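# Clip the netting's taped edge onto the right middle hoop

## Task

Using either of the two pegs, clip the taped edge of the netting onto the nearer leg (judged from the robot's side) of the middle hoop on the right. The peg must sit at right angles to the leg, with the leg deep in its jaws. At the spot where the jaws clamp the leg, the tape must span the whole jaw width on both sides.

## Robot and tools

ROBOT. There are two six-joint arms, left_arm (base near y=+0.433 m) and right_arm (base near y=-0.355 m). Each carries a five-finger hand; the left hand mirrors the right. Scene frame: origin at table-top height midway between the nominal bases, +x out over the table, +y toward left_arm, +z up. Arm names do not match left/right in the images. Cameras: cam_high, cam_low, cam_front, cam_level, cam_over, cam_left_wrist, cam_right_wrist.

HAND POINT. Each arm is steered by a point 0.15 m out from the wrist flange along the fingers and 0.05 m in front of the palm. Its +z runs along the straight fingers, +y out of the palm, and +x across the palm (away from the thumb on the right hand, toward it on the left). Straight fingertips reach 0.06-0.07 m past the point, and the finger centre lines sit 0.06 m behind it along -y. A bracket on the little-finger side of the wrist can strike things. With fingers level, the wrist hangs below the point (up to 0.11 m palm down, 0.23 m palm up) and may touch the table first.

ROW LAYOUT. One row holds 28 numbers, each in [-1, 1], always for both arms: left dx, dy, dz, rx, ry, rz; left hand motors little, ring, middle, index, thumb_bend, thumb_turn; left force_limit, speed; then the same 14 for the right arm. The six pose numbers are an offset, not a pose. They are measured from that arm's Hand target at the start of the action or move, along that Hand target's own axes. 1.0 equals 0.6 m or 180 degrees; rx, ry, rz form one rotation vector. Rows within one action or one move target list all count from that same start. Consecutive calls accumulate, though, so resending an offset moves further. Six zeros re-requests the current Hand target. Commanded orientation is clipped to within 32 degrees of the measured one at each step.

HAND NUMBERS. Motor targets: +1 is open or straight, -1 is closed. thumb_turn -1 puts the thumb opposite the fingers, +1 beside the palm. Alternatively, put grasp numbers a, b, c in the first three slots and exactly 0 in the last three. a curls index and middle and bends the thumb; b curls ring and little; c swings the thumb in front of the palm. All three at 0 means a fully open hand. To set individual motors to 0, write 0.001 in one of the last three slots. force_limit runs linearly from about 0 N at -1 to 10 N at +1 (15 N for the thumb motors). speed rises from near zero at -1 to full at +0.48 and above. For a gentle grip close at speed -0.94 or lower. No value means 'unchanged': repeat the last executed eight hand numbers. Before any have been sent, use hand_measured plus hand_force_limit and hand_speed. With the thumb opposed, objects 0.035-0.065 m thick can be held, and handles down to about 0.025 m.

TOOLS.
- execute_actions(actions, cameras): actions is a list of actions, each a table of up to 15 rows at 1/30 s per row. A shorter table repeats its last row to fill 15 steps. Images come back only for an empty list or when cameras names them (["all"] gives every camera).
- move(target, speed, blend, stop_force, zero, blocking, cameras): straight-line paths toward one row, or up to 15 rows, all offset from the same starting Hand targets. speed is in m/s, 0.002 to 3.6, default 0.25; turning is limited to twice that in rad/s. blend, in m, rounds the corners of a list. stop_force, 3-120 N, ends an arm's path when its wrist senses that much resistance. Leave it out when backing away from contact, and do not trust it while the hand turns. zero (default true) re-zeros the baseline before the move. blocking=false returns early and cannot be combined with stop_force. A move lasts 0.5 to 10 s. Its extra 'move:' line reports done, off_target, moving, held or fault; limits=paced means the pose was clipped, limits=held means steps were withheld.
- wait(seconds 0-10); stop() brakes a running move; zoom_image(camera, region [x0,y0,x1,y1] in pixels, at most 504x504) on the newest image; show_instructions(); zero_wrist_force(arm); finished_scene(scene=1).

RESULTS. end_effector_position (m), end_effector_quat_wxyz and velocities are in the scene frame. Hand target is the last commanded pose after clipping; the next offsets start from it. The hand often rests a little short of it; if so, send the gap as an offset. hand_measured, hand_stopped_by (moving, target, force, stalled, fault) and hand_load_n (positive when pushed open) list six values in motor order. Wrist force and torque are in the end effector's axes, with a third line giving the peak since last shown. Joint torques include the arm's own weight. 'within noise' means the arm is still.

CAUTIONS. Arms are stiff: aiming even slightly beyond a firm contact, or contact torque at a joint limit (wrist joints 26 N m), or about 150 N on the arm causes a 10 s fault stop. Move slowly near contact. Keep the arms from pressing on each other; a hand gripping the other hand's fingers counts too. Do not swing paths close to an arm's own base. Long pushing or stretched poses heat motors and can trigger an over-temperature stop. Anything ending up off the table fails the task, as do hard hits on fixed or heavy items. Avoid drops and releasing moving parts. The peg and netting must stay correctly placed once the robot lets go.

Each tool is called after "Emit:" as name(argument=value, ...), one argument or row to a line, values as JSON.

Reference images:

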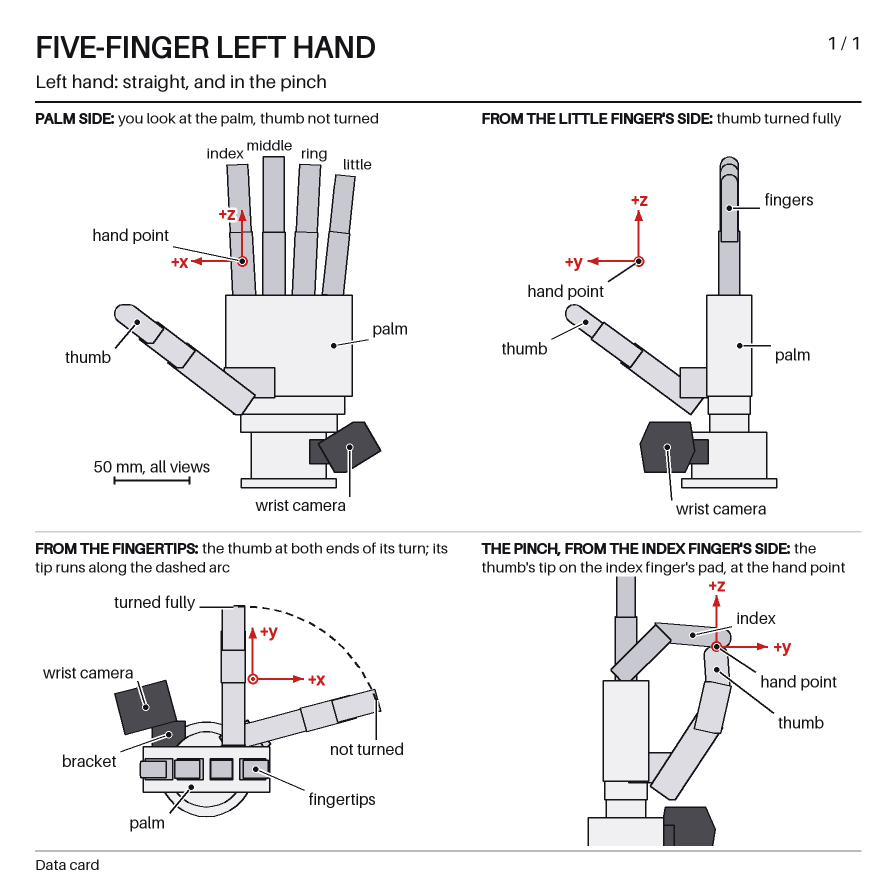

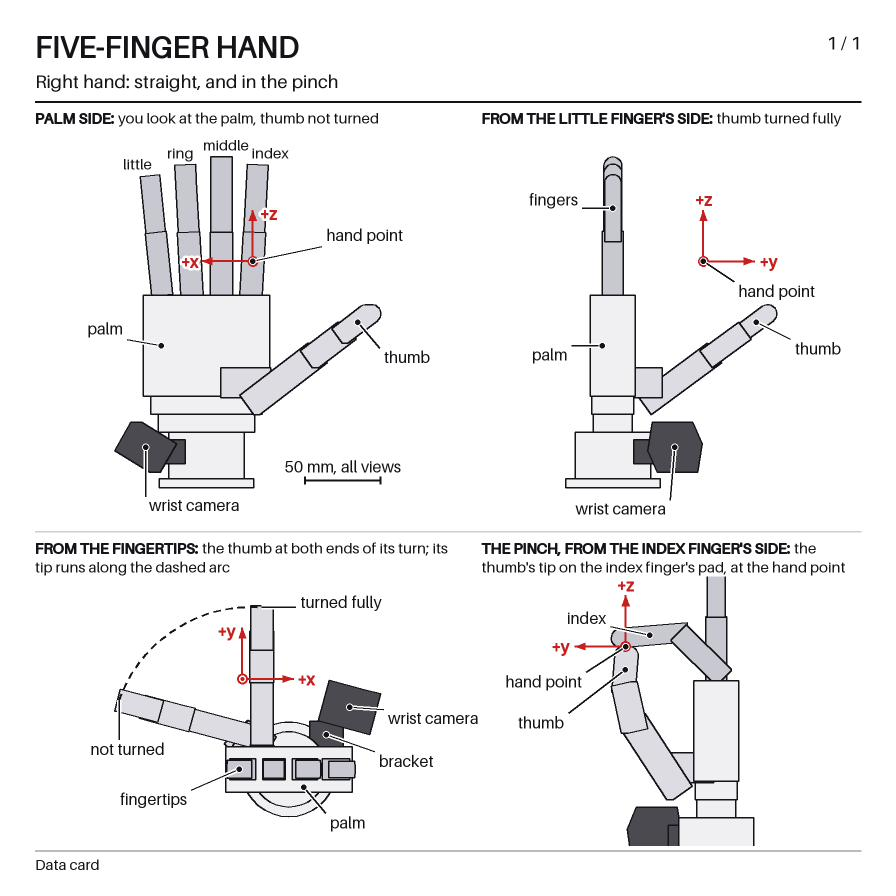

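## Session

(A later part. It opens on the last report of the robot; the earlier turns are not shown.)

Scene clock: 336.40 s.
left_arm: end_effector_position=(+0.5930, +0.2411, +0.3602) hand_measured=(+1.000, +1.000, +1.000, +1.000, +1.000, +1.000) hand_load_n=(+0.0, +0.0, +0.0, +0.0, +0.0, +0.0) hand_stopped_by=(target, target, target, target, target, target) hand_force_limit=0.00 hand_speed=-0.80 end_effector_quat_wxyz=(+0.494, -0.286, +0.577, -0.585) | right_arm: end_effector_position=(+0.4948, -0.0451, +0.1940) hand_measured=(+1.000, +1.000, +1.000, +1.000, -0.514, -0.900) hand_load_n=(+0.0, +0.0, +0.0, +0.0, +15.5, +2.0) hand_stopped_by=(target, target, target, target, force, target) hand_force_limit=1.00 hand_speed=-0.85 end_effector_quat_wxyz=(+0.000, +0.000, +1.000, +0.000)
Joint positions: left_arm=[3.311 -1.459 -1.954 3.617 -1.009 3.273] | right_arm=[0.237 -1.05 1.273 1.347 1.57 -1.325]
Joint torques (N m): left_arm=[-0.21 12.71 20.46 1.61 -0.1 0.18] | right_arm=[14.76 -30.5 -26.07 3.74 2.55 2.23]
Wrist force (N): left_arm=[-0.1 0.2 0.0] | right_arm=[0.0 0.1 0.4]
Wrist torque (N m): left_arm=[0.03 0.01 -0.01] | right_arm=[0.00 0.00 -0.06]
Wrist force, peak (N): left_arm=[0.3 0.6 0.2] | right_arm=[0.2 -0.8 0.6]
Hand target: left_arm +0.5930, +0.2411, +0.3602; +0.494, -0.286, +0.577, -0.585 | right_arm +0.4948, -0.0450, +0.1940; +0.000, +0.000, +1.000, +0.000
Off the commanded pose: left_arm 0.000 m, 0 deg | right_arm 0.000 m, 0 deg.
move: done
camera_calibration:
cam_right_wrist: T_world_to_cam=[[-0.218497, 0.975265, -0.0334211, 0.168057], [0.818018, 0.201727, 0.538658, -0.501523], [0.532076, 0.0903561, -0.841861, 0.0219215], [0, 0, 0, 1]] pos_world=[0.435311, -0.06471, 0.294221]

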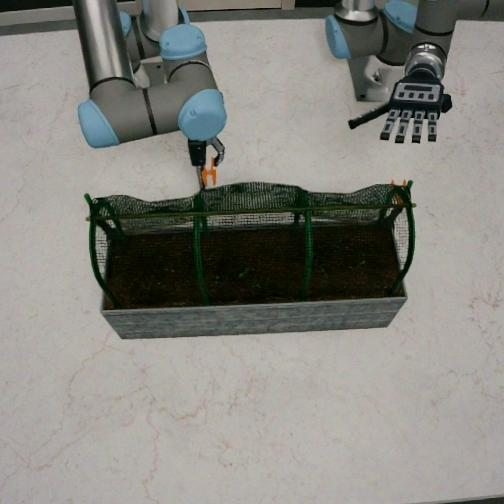

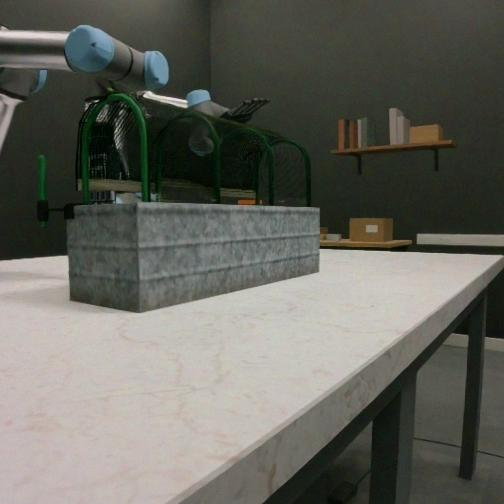

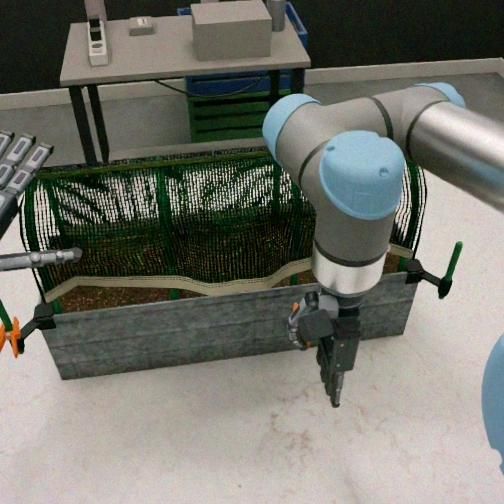

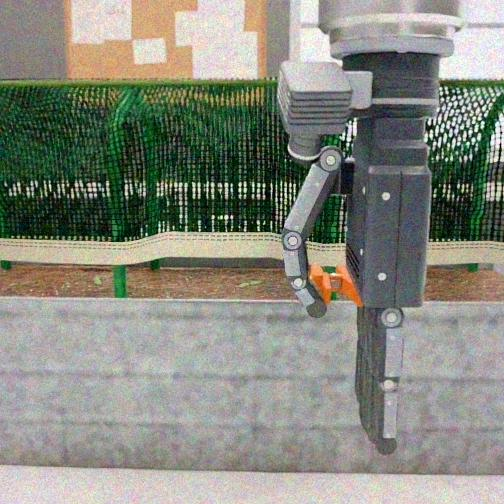

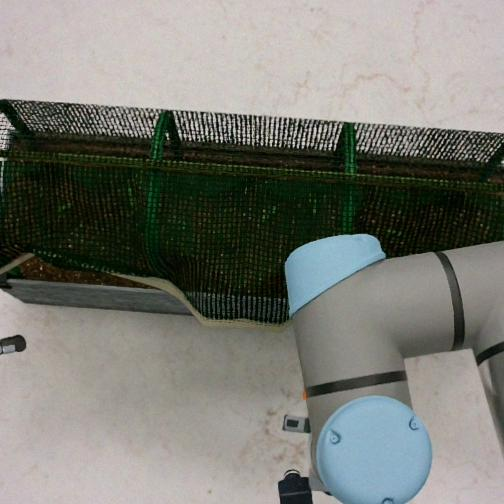

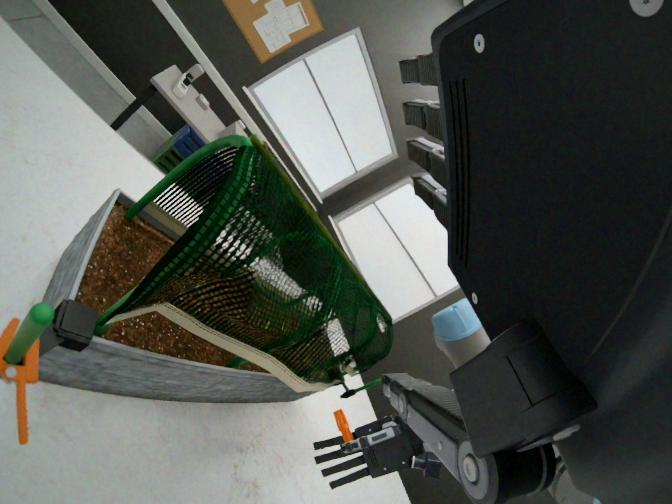

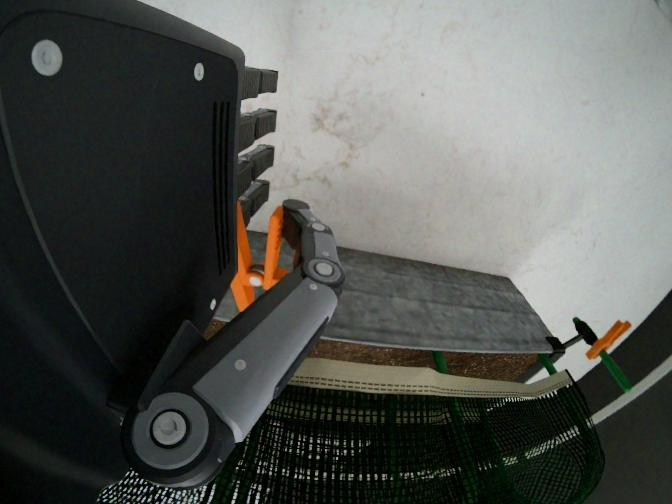

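Emit:
move(
  target=[0,0,0,0,0,0, 1,1,1,1,1,1, 0,-0.8, -0.0837,-0.015,0.01,0,0,0, 1,1,1,1,-0.95,-0.9, 1,-0.85],
  speed=0.08,
  cameras=["cam_level","cam_right_wrist","cam_over","cam_front"],
)

Emit:
zoom_image(
  camera="cam_level",
  region=[270, 200, 400, 330],
)

Emit:
zoom_image(
  camera="cam_right_wrist",
  region=[200, 160, 440, 400],
)

Scene clock: 358.33 s.
left_arm: end_effector_position=(+0.5930, +0.2411, +0.3602) hand_measured=(+1.000, +1.000, +1.000, +1.000, +1.000, +1.000) hand_load_n=(+0.0, +0.0, +0.0, +0.0, +0.0, +0.0) hand_stopped_by=(target, target, target, target, target, target) hand_force_limit=0.00 hand_speed=-0.80 end_effector_quat_wxyz=(+0.494, -0.286, +0.577, -0.585) | right_arm: end_effector_position=(+0.5449, -0.0539, +0.1879) hand_measured=(+1.000, +1.000, +1.000, +1.000, -0.514, -0.900) hand_load_n=(+0.0, +0.5, +0.0, +0.0, +15.5, +1.5) hand_stopped_by=(target, target, target, target, force, target) hand_force_limit=1.00 hand_speed=-0.85 end_effector_quat_wxyz=(+0.000, +0.000, +1.000, +0.000)
Joint positions: left_arm=[3.311 -1.459 -1.954 3.617 -1.009 3.273] | right_arm=[0.198 -0.943 1.119 1.396 1.57 -1.364]
Joint torques (N m): left_arm=[0.51 12.29 21.16 1.48 -0.02 0.09] | right_arm=[-13.12 -35.59 -26.53 3.84 0.98 -2.45]
Wrist force (N): left_arm=[-0.2 0.1 0.1] | right_arm=[0.1 0.1 0.3]
Wrist torque (N m): left_arm=[0.00 0.03 -0.01] | right_arm=[0.00 -0.01 0.03]
Wrist force, peak (N): left_arm=[0.2 0.4 -0.2] | right_arm=[-0.3 -0.2 0.7]
Hand target: left_arm +0.5930, +0.2411, +0.3602; +0.494, -0.286, +0.577, -0.585 | right_arm +0.5450, -0.0539, +0.1879; +0.000, +0.000, +1.000, +0.000
Off the commanded pose: left_arm 0.000 m, 0 deg | right_arm 0.000 m, 0 deg.
move: done
camera_calibration:
cam_right_wrist: T_world_to_cam=[[-0.218417, 0.975285, -0.0333682, 0.187333], [0.81804, 0.201632, 0.538661, -0.537516], [0.532076, 0.0903563, -0.841862, -0.00899124], [0, 0, 0, 1]] pos_world=[0.48541, -0.0735102, 0.28822]
Images, in order (width x height): cam_front 504x504, cam_level 504x504, cam_over 504x504, cam_right_wrist 672x504.

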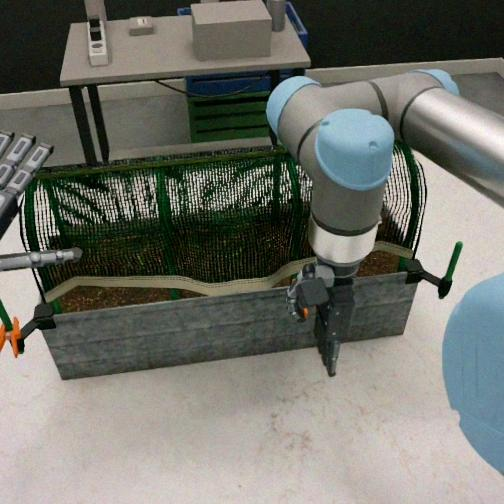

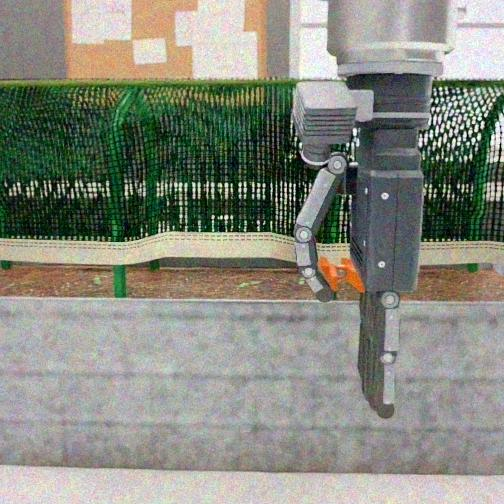

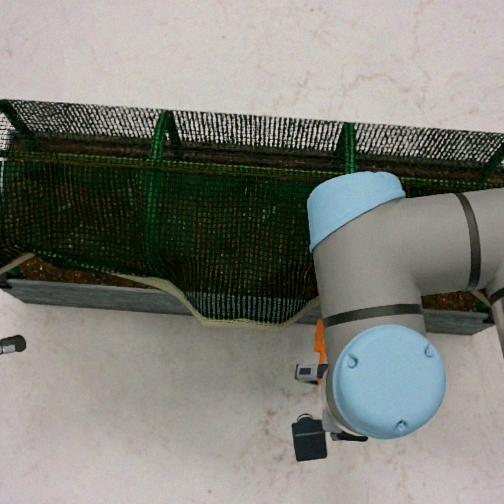

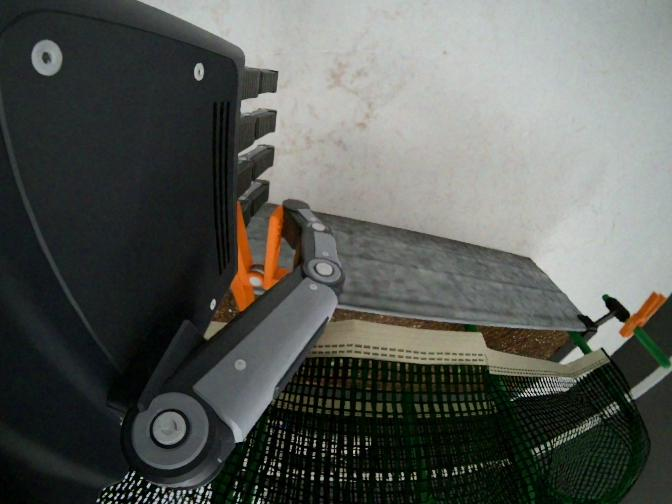

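Scaled by 3.877.

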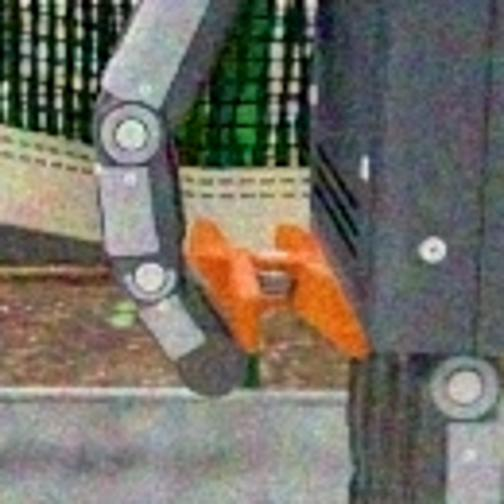

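Scaled by 2.100 from the camera's 672x504 image, which has a finer 960x720 frame.

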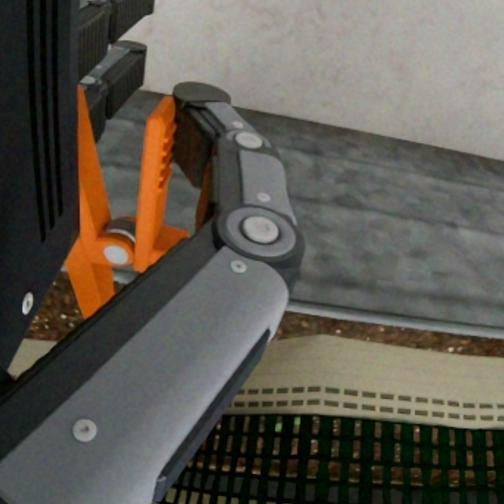

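Emit:
zoom_image(
  camera="cam_level",
  region=[310, 235, 370, 300],
)

Emit:
zoom_image(
  camera="cam_right_wrist",
  region=[200, 190, 320, 350],
)

Scaled by 7.754.

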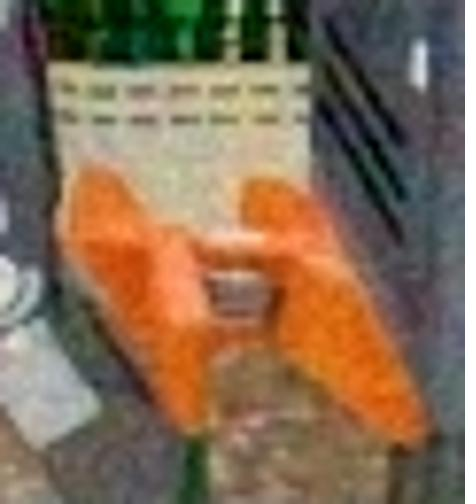

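Scaled by 3.150 from the camera's 672x504 image, which has a finer 960x720 frame.

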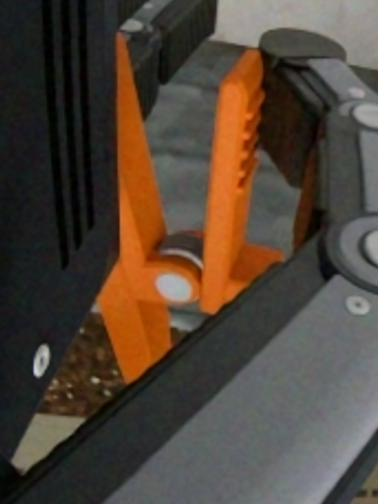

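Emit:
move(
  target=[0,0,0,0,0,0, 1,1,1,1,1,1, 0,-0.8, 0,-0.0017,-0.0033,0,0,0, 1,1,0.9,0.9,-0.95,-0.9, 1,-0.9],
  speed=0.02,
  cameras=["cam_level","cam_right_wrist"],
)

Emit:
zoom_image(
  camera="cam_level",
  region=[310, 235, 370, 300],
)

Emit:
zoom_image(
  camera="cam_right_wrist",
  region=[200, 190, 320, 350],
)

Scene clock: 407.93 s.
left_arm: end_effector_position=(+0.5930, +0.2411, +0.3602) hand_measured=(+1.000, +1.000, +1.000, +1.000, +1.000, +1.000) hand_load_n=(+0.0, +0.0, +0.0, +0.0, +0.0, +0.0) hand_stopped_by=(target, target, target, target, target, target) hand_force_limit=0.00 hand_speed=-0.80 end_effector_quat_wxyz=(+0.494, -0.286, +0.577, -0.585) | right_arm: end_effector_position=(+0.5450, -0.0549, +0.1898) hand_measured=(+1.000, +1.000, +0.900, +0.900, -0.514, -0.900) hand_load_n=(+0.0, +0.0, +0.5, +0.0, +15.5, +1.5) hand_stopped_by=(target, target, target, target, force, target) hand_force_limit=1.00 hand_speed=-0.90 end_effector_quat_wxyz=(+0.000, +0.000, +1.000, +0.000)
Joint positions: left_arm=[3.311 -1.459 -1.954 3.617 -1.009 3.273] | right_arm=[0.196 -0.945 1.117 1.4 1.57 -1.366]
Joint torques (N m): left_arm=[0.2 12.99 21.88 1.4 -0.06 0] | right_arm=[-13.91 -54.59 -27.59 3.93 2.06 -2.48]
Wrist force (N): left_arm=[0.0 0.0 -0.2] | right_arm=[0.0 -0.2 0.3]
Wrist torque (N m): left_arm=[0.01 0.00 0.00] | right_arm=[-0.03 0.01 0.01]
Wrist force, peak (N): left_arm=[0.0 0.5 0.2] | right_arm=[0.3 -0.3 0.4]
Hand target: left_arm +0.5930, +0.2411, +0.3602; +0.494, -0.286, +0.577, -0.585 | right_arm +0.5450, -0.0550, +0.1899; +0.000, +0.000, +1.000, +0.000
Off the commanded pose: left_arm 0.000 m, 0 deg | right_arm 0.000 m, 0 deg.
move: done
camera_calibration:
cam_right_wrist: T_world_to_cam=[[-0.218459, 0.975271, -0.0334858, 0.188443], [0.818072, 0.201738, 0.538572, -0.538348], [0.532009, 0.0902621, -0.841914, -0.00739821], [0, 0, 0, 1]] pos_world=[0.485511, -0.0745099, 0.290021]
Images, in order (width x height): cam_level 504x504, cam_right_wrist 672x504.

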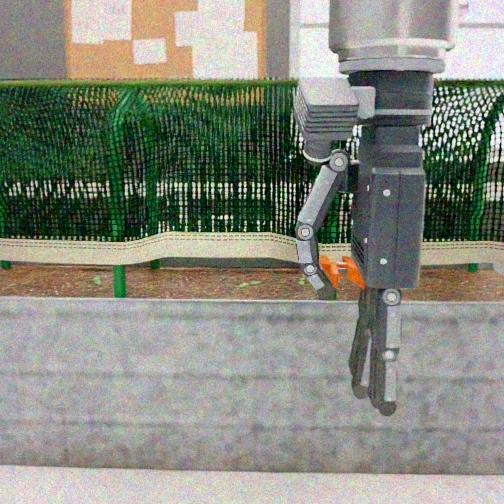

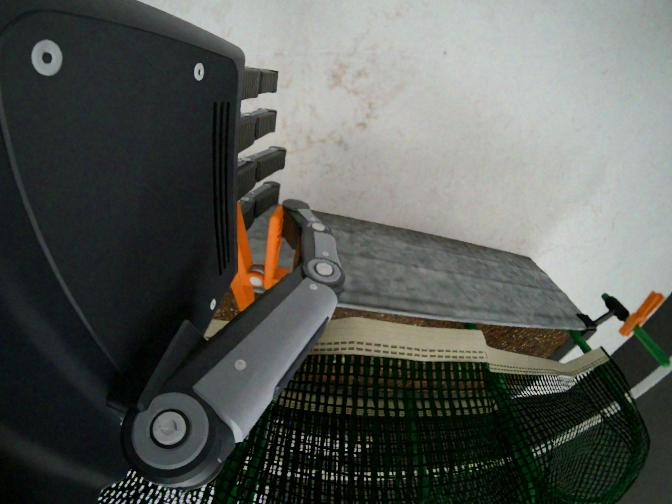

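Scaled by 7.754.

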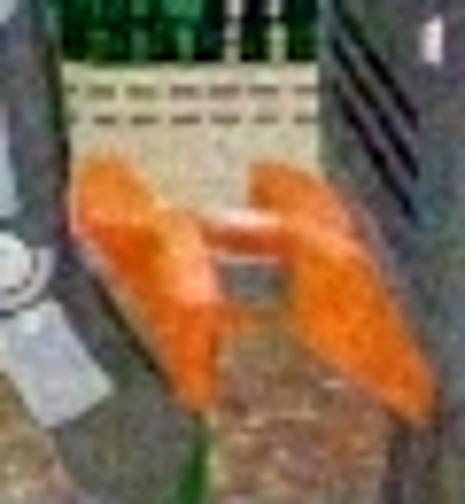

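Scaled by 3.150 from the camera's 672x504 image, which has a finer 960x720 frame.

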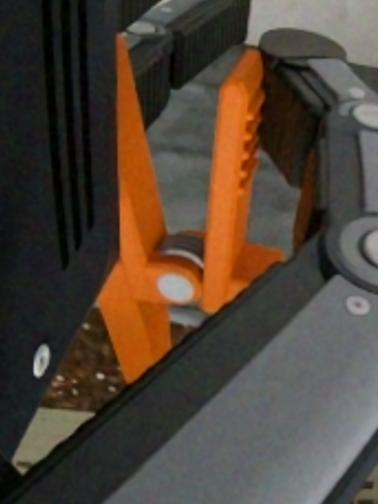

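Emit:
move(
  target=[0,0,0,0,0,0, 1,1,1,1,1,1, 0,-0.8, -0.0567,0,0,0,0,0, 1,1,1,1,-0.95,-0.9, 1,-0.9],
  speed=0.01,
  stop_force=5,
  cameras=["cam_level","cam_right_wrist","cam_over"],
)

Emit:
zoom_image(
  camera="cam_level",
  region=[310, 225, 370, 290],
)

Emit:
zoom_image(
  camera="cam_right_wrist",
  region=[200, 190, 400, 400],
)

Scene clock: 436.20 s.
left_arm: end_effector_position=(+0.5930, +0.2411, +0.3602) hand_measured=(+1.000, +1.000, +1.000, +1.000, +1.000, +1.000) hand_load_n=(+0.0, -0.5, +0.0, +0.0, +0.0, +0.0) hand_stopped_by=(target, target, target, target, target, target) hand_force_limit=0.00 hand_speed=-0.80 end_effector_quat_wxyz=(+0.494, -0.286, +0.577, -0.585) | right_arm: end_effector_position=(+0.5791, -0.0549, +0.1899) hand_measured=(+1.000, +1.000, +1.000, +1.000, -0.514, -0.900) hand_load_n=(+0.0, +0.0, +0.0, -0.5, +15.0, +1.5) hand_stopped_by=(target, target, target, target, force, target) hand_force_limit=1.00 hand_speed=-0.90 end_effector_quat_wxyz=(+0.000, +0.000, +1.000, +0.000)
Joint positions: left_arm=[3.311 -1.459 -1.954 3.617 -1.009 3.273] | right_arm=[0.184 -0.86 0.973 1.458 1.57 -1.378]
Joint torques (N m): left_arm=[-0.26 12.04 20.65 1.47 -0.05 0.06] | right_arm=[-13.46 -37.89 -28.11 3.28 -0.73 -2.56]
Wrist force (N): left_arm=[0.1 0.1 0.0] | right_arm=[2.5 -0.9 0.2]
Wrist torque (N m): left_arm=[0.02 -0.01 0.00] | right_arm=[-0.01 -0.01 0.16]
Wrist force, peak (N): left_arm=[0.4 0.4 0.0] | right_arm=[2.8 -0.9 0.0]
Hand target: left_arm +0.5930, +0.2411, +0.3602; +0.494, -0.286, +0.577, -0.585 | right_arm +0.5791, -0.0549, +0.1899; +0.000, +0.000, +1.000, +0.000
Off the commanded pose: left_arm 0.000 m, 0 deg | right_arm 0.000 m, 0 deg.
move: done
camera_calibration:
cam_right_wrist: T_world_to_cam=[[-0.218511, 0.975263, -0.0334038, 0.195877], [0.818061, 0.201737, 0.538589, -0.566216], [0.532005, 0.0903612, -0.841906, -0.025395], [0, 0, 0, 1]] pos_world=[0.519511, -0.07451, 0.290121]
Images, in order (width x height): cam_level 504x504, cam_over 504x504, cam_right_wrist 672x504.

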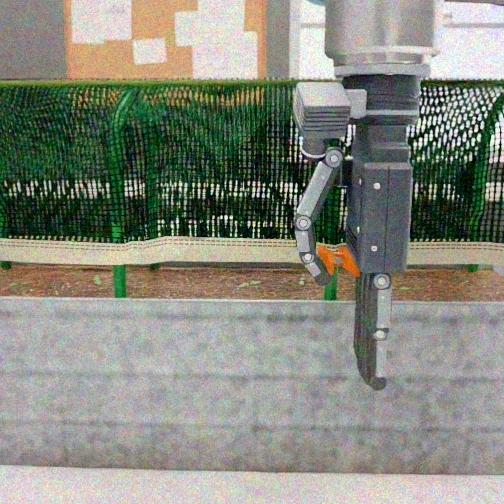

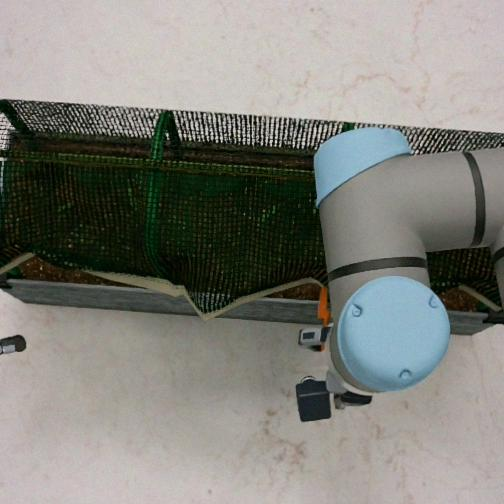

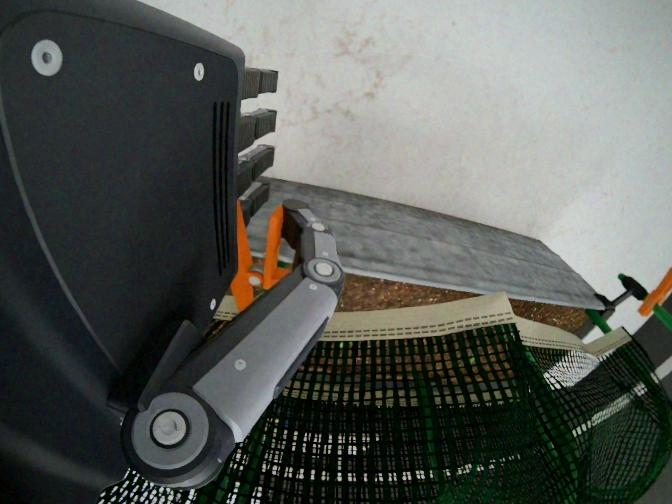

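Scaled by 7.754.

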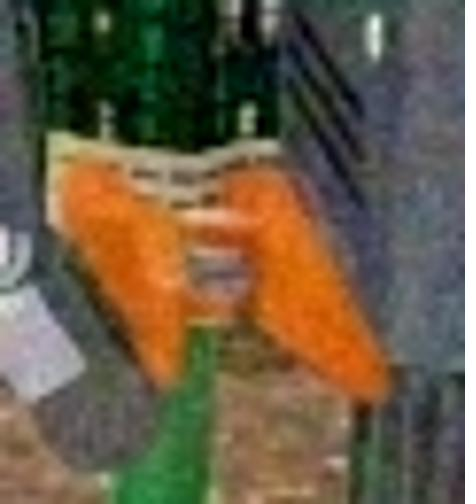

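Scaled by 2.400 from the camera's 672x504 image, which has a finer 960x720 frame.

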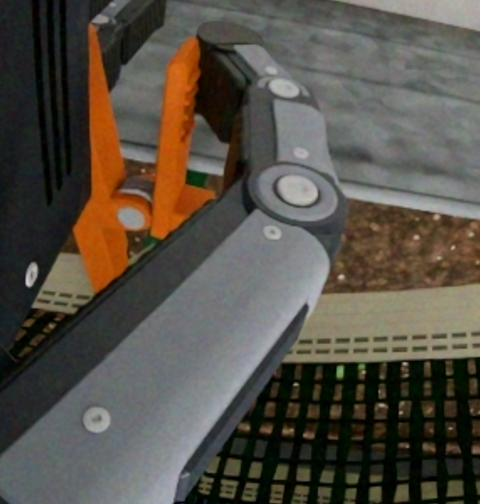

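Emit:
zoom_image(
  camera="cam_over",
  region=[270, 250, 360, 340],
)

Emit:
zoom_image(
  camera="cam_level",
  region=[310, 235, 350, 275],
)

Emit:
zoom_image(
  camera="cam_right_wrist",
  region=[220, 230, 310, 330],
)

Scaled by 5.600.

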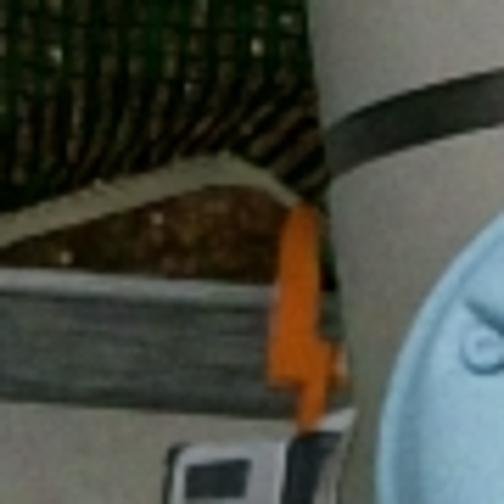

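Scaled by 12.600.

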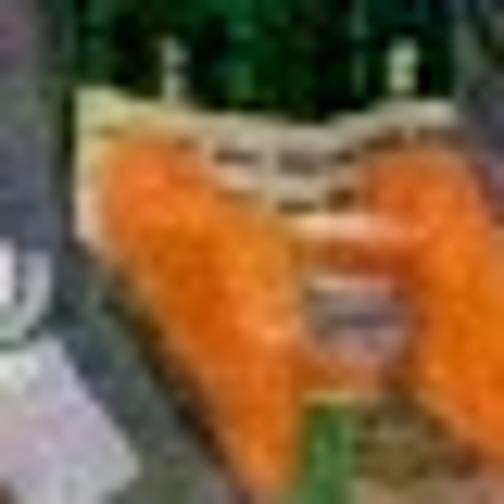

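Scaled by 5.040 from the camera's 672x504 image, which has a finer 960x720 frame.

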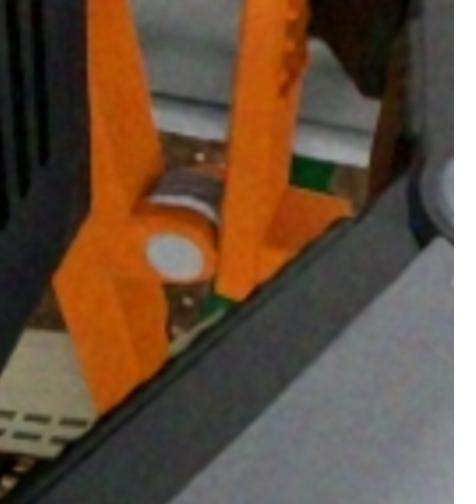

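Emit:
move(
  target=[
    [0,0,0,0,0,0, 1,1,1,1,1,1, 0,-0.8, 0.01,0.0033,0,0,0,0, 1,1,1,1,-0.95,-0.9, 1,-0.9],
    [0,0,0,0,0,0, 1,1,1,1,1,1, 0,-0.8, -0.02,0.0033,0,0,0,0, 1,1,1,1,-0.95,-0.9, 1,-0.9],
  ],
  speed=0.015,
  stop_force=8,
  zero=false,
  cameras=["cam_level","cam_right_wrist","cam_over"],
)

Emit:
zoom_image(
  camera="cam_level",
  region=[310, 235, 350, 275],
)

Emit:
zoom_image(
  camera="cam_right_wrist",
  region=[220, 230, 310, 330],
)

Emit:
zoom_image(
  camera="cam_over",
  region=[270, 250, 360, 340],
)

Scene clock: 486.23 s.
left_arm: end_effector_position=(+0.5930, +0.2411, +0.3602) hand_measured=(+1.000, +1.000, +1.000, +1.000, +1.000, +1.000) hand_load_n=(+0.0, +0.0, +0.0, +0.0, +0.0, +0.0) hand_stopped_by=(target, target, target, target, target, target) hand_force_limit=0.00 hand_speed=-0.80 end_effector_quat_wxyz=(+0.494, -0.286, +0.577, -0.585) | right_arm: end_effector_position=(+0.5911, -0.0530, +0.1899) hand_measured=(+1.000, +1.000, +1.000, +1.000, -0.514, -0.900) hand_load_n=(+0.0, +0.0, +0.0, +0.0, +14.0, +1.0) hand_stopped_by=(target, target, target, target, force, target) hand_force_limit=1.00 hand_speed=-0.90 end_effector_quat_wxyz=(+0.000, +0.000, +1.000, +0.000)
Joint positions: left_arm=[3.311 -1.459 -1.954 3.617 -1.009 3.273] | right_arm=[0.183 -0.825 0.913 1.483 1.57 -1.378]
Joint torques (N m): left_arm=[-0.1 11.95 21.49 1.58 -0.23 0.09] | right_arm=[-14.1 -39.18 -28.91 2.69 -1.97 -2.44]
Wrist force (N): left_arm=[0.0 -0.1 0.1] | right_arm=[5.0 -1.0 0.2]
Wrist torque (N m): left_arm=[-0.02 0.01 0.00] | right_arm=[-0.02 -0.01 0.27]
Wrist force, peak (N): left_arm=[-0.2 0.5 0.1] | right_arm=[5.3 -0.8 0.2]
Hand target: left_arm +0.5930, +0.2411, +0.3602; +0.494, -0.286, +0.577, -0.585 | right_arm +0.5911, -0.0530, +0.1899; +0.000, +0.000, +1.000, +0.000
Off the commanded pose: left_arm 0.000 m, 0 deg | right_arm 0.000 m, 0 deg.
move: done
camera_calibration:
cam_right_wrist: T_world_to_cam=[[-0.218459, 0.975271, -0.0334858, 0.196642], [0.818072, 0.201738, 0.538572, -0.576417], [0.532009, 0.0902621, -0.841914, -0.0319579], [0, 0, 0, 1]] pos_world=[0.531511, -0.0726099, 0.290121]
Images, in order (width x height): cam_level 504x504, cam_over 504x504, cam_right_wrist 672x504.

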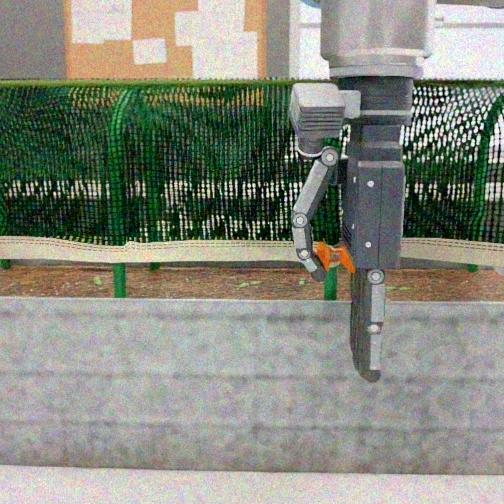

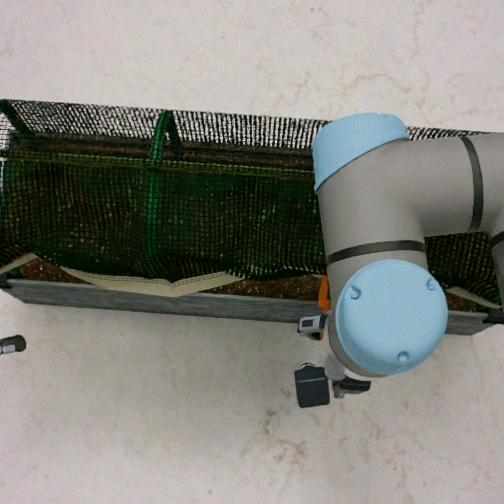

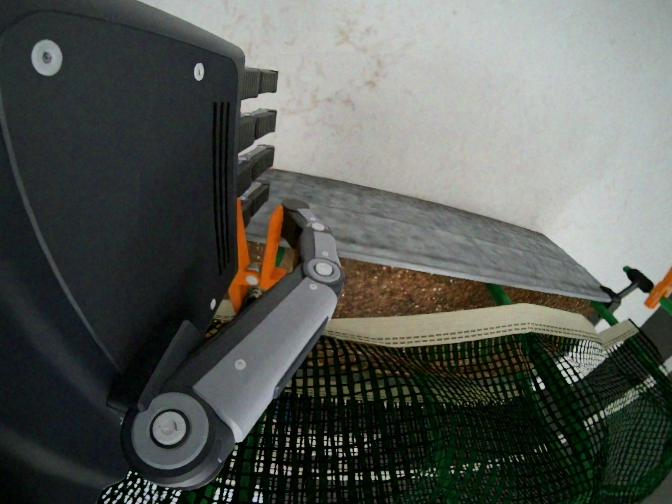

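Scaled by 12.600.

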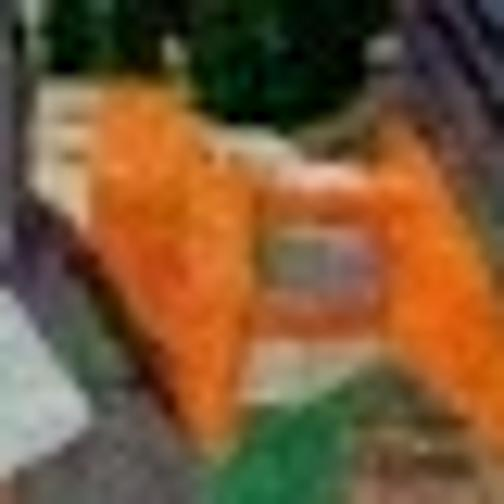

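Scaled by 5.040 from the camera's 672x504 image, which has a finer 960x720 frame.

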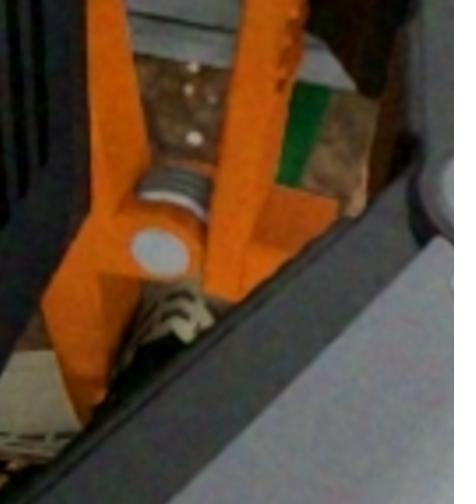

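Scaled by 5.600.

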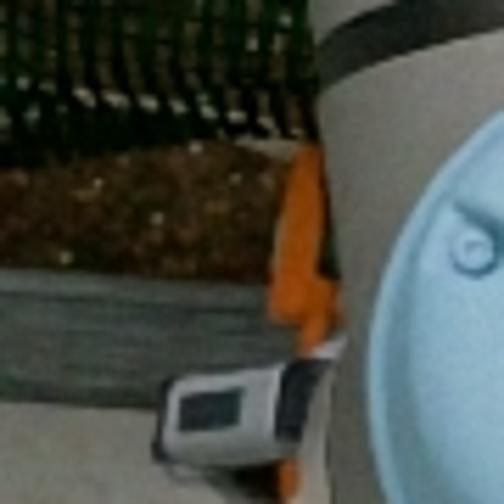

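Emit:
move(
  target=[0,0,0,0,0,0, 1,1,1,1,1,1, 0,-0.8, -0.0083,0,0,0,0,0, 1,1,1,1,-0.95,-0.9, 1,-0.9],
  speed=0.01,
  stop_force=6,
  cameras=["cam_level","cam_right_wrist","cam_over","cam_low"],
)

Emit:
zoom_image(
  camera="cam_level",
  region=[310, 235, 350, 275],
)

Emit:
zoom_image(
  camera="cam_right_wrist",
  region=[220, 220, 300, 320],
)

Emit:
zoom_image(
  camera="cam_low",
  region=[140, 150, 260, 220],
)

Scene clock: 506.20 s.
left_arm: end_effector_position=(+0.5930, +0.2411, +0.3602) hand_measured=(+1.000, +1.000, +1.000, +1.000, +1.000, +1.000) hand_load_n=(+0.0, +0.0, +0.0, -0.5, +0.0, +0.0) hand_stopped_by=(target, target, target, target, target, target) hand_force_limit=0.00 hand_speed=-0.80 end_effector_quat_wxyz=(+0.494, -0.286, +0.577, -0.585) | right_arm: end_effector_position=(+0.5952, -0.0530, +0.1899) hand_measured=(+1.000, +1.000, +1.000, +1.000, -0.514, -0.900) hand_load_n=(+0.0, +0.0, +0.0, +0.0, +13.0, +0.0) hand_stopped_by=(target, target, target, target, force, target) hand_force_limit=1.00 hand_speed=-0.90 end_effector_quat_wxyz=(+0.000, +0.000, +1.000, +0.000)
Joint positions: left_arm=[3.311 -1.459 -1.954 3.617 -1.009 3.273] | right_arm=[0.182 -0.813 0.893 1.492 1.57 -1.38]
Joint torques (N m): left_arm=[-0.28 11.94 21.63 1.38 -0.18 0.13] | right_arm=[2.93 -58.89 -8.44 -1.52 -0.97 2.13]
Wrist force (N): left_arm=[0.2 0.0 -0.1] | right_arm=[10.2 1.4 0.3]
Wrist torque (N m): left_arm=[0.00 -0.03 0.02] | right_arm=[0.05 -0.06 0.43]
Wrist force, peak (N): left_arm=[0.1 0.6 0.0] | right_arm=[11.6 1.3 0.4]
Hand target: left_arm +0.5930, +0.2411, +0.3602; +0.494, -0.286, +0.577, -0.585 | right_arm +0.5952, -0.0529, +0.1899; +0.000, +0.000, +1.000, +0.000 (not the last commanded pose)
Off the commanded pose: left_arm 0.000 m, 0 deg | right_arm 0.001 m, 0 deg.
move: contact (right_arm)
camera_calibration:
cam_right_wrist: T_world_to_cam=[[-0.218497, 0.975265, -0.0334211, 0.197561], [0.818018, 0.201727, 0.538658, -0.57985], [0.532076, 0.0903561, -0.841861, -0.0342368], [0, 0, 0, 1]] pos_world=[0.535711, -0.07261, 0.290121]
Images, in order (width x height): cam_low 504x504, cam_level 504x504, cam_over 504x504, cam_right_wrist 672x504.

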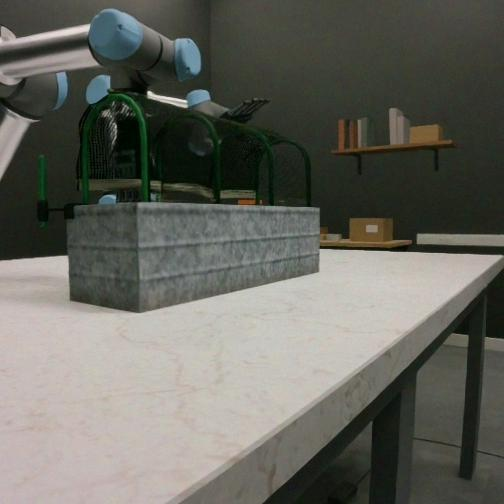

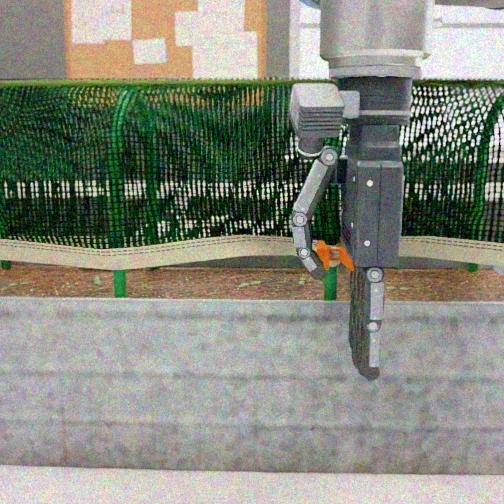

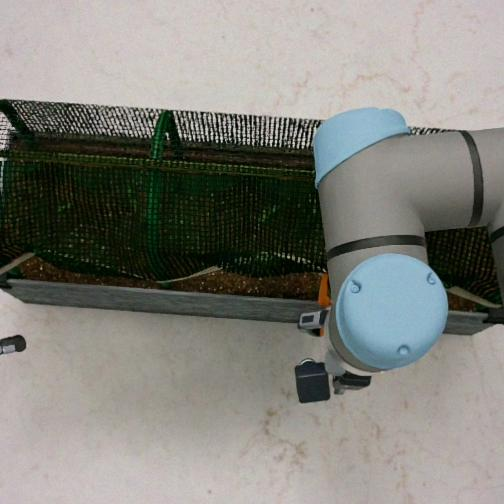

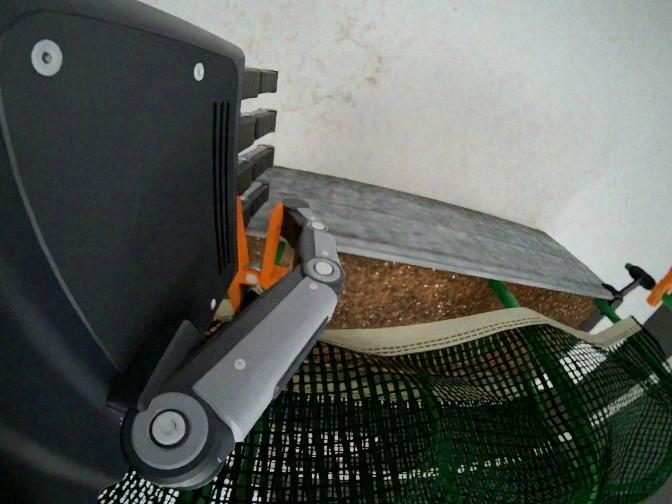

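Scaled by 12.600.

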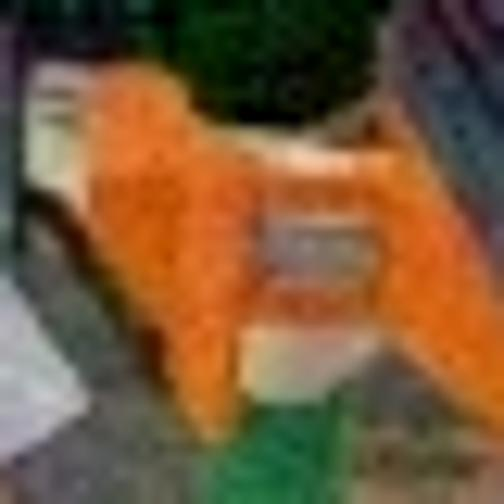

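Scaled by 5.040 from the camera's 672x504 image, which has a finer 960x720 frame.

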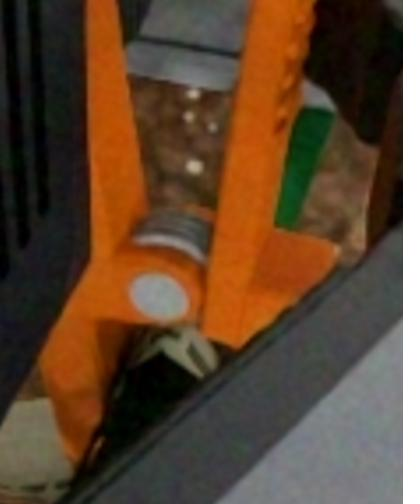

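Scaled by 4.200.

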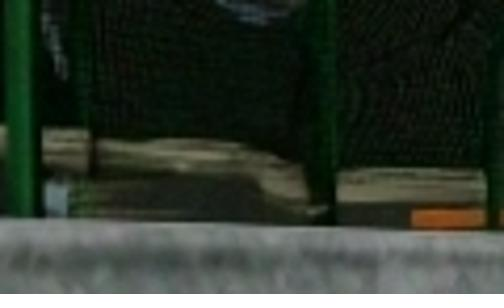

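Emit:
move(
  target=[
    [0,0,0,0,0,0, 1,1,1,1,1,1, 0,-0.8, 0.045,0.0017,0,0,0,0, 1,1,1,1,-0.95,-0.9, 1,-0.9],
    [0,0,0,0,0,0, 1,1,1,1,1,1, 0,-0.8, 0.045,0.0017,0.0067,0,0,0, 1,1,1,1,-0.95,-0.9, 1,-0.9],
  ],
  speed=0.03,
  cameras=["cam_level","cam_right_wrist","cam_over"],
)

Emit:
zoom_image(
  camera="cam_level",
  region=[305, 230, 355, 280],
)

Emit:
zoom_image(
  camera="cam_right_wrist",
  region=[210, 190, 350, 350],
)

Scene clock: 530.97 s.
left_arm: end_effector_position=(+0.5930, +0.2411, +0.3602) hand_measured=(+1.000, +1.000, +1.000, +1.000, +1.000, +1.000) hand_load_n=(+0.0, +0.0, +0.0, +0.0, +0.0, +0.0) hand_stopped_by=(target, target, target, target, target, target) hand_force_limit=0.00 hand_speed=-0.80 end_effector_quat_wxyz=(+0.494, -0.286, +0.577, -0.585) | right_arm: end_effector_position=(+0.5682, -0.0520, +0.1860) hand_measured=(+1.000, +1.000, +1.000, +1.000, -0.514, -0.900) hand_load_n=(+0.0, +0.0, +0.0, +0.0, +15.5, +2.0) hand_stopped_by=(target, target, target, target, force, target) hand_force_limit=1.00 hand_speed=-0.90 end_effector_quat_wxyz=(+0.000, +0.000, +1.000, +0.000)
Joint positions: left_arm=[3.311 -1.459 -1.954 3.617 -1.009 3.273] | right_arm=[0.193 -0.883 1.023 1.431 1.57 -1.369]
Joint torques (N m): left_arm=[0.34 11.58 20.98 1.58 -0.14 0.1] | right_arm=[14.11 -38.13 -6.65 0.73 -1.62 2.28]
Wrist force (N): left_arm=[0.0 0.2 -0.3] | right_arm=[-0.1 -0.2 0.2]
Wrist torque (N m): left_arm=[0.04 -0.01 0.00] | right_arm=[-0.03 0.00 -0.06]
Wrist force, peak (N): left_arm=[0.1 0.6 -0.2] | right_arm=[10.5 1.7 0.5]
Hand target: left_arm +0.5930, +0.2411, +0.3602; +0.494, -0.286, +0.577, -0.585 | right_arm +0.5682, -0.0519, +0.1859; +0.000, +0.000, +1.000, +0.000
Off the commanded pose: left_arm 0.000 m, 0 deg | right_arm 0.000 m, 0 deg.
move: done
camera_calibration:
cam_right_wrist: T_world_to_cam=[[-0.218462, 0.97527, -0.0335143, 0.190569], [0.818024, 0.201749, 0.53864, -0.555915], [0.532081, 0.0902569, -0.841869, -0.0231672], [0, 0, 0, 1]] pos_world=[0.508711, -0.0716098, 0.286321]
Images, in order (width x height): cam_level 504x504, cam_over 504x504, cam_right_wrist 672x504.

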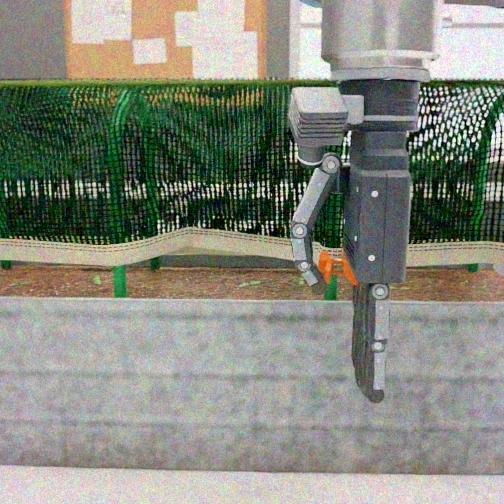

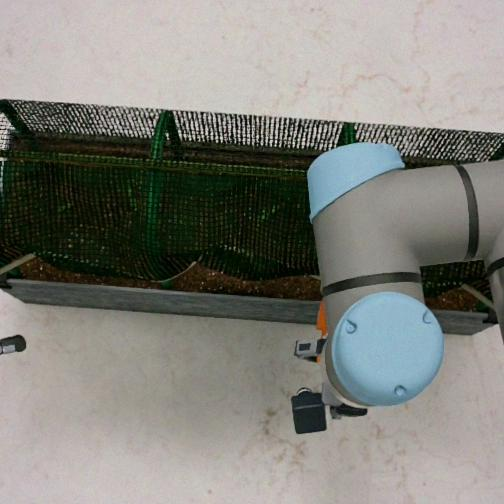

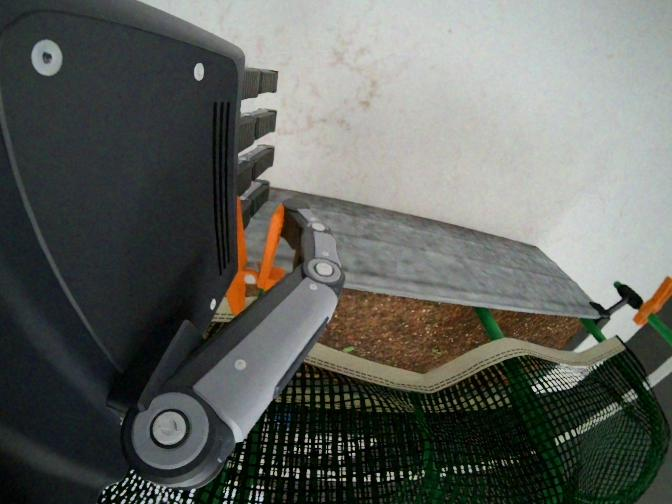

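Scaled by 10.080.

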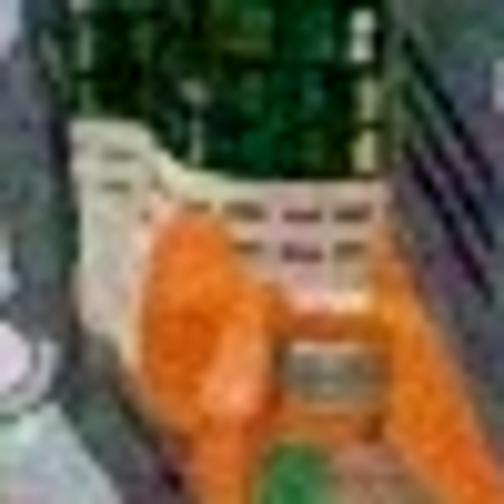

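Scaled by 3.150 from the camera's 672x504 image, which has a finer 960x720 frame.

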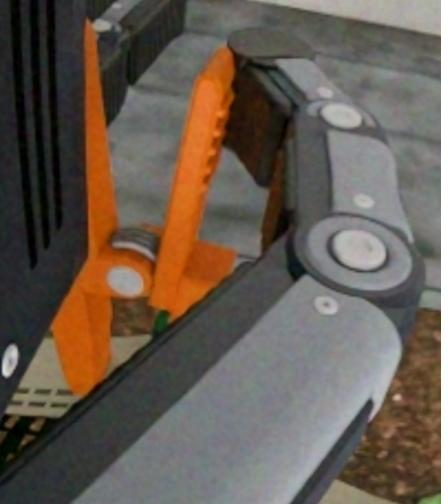

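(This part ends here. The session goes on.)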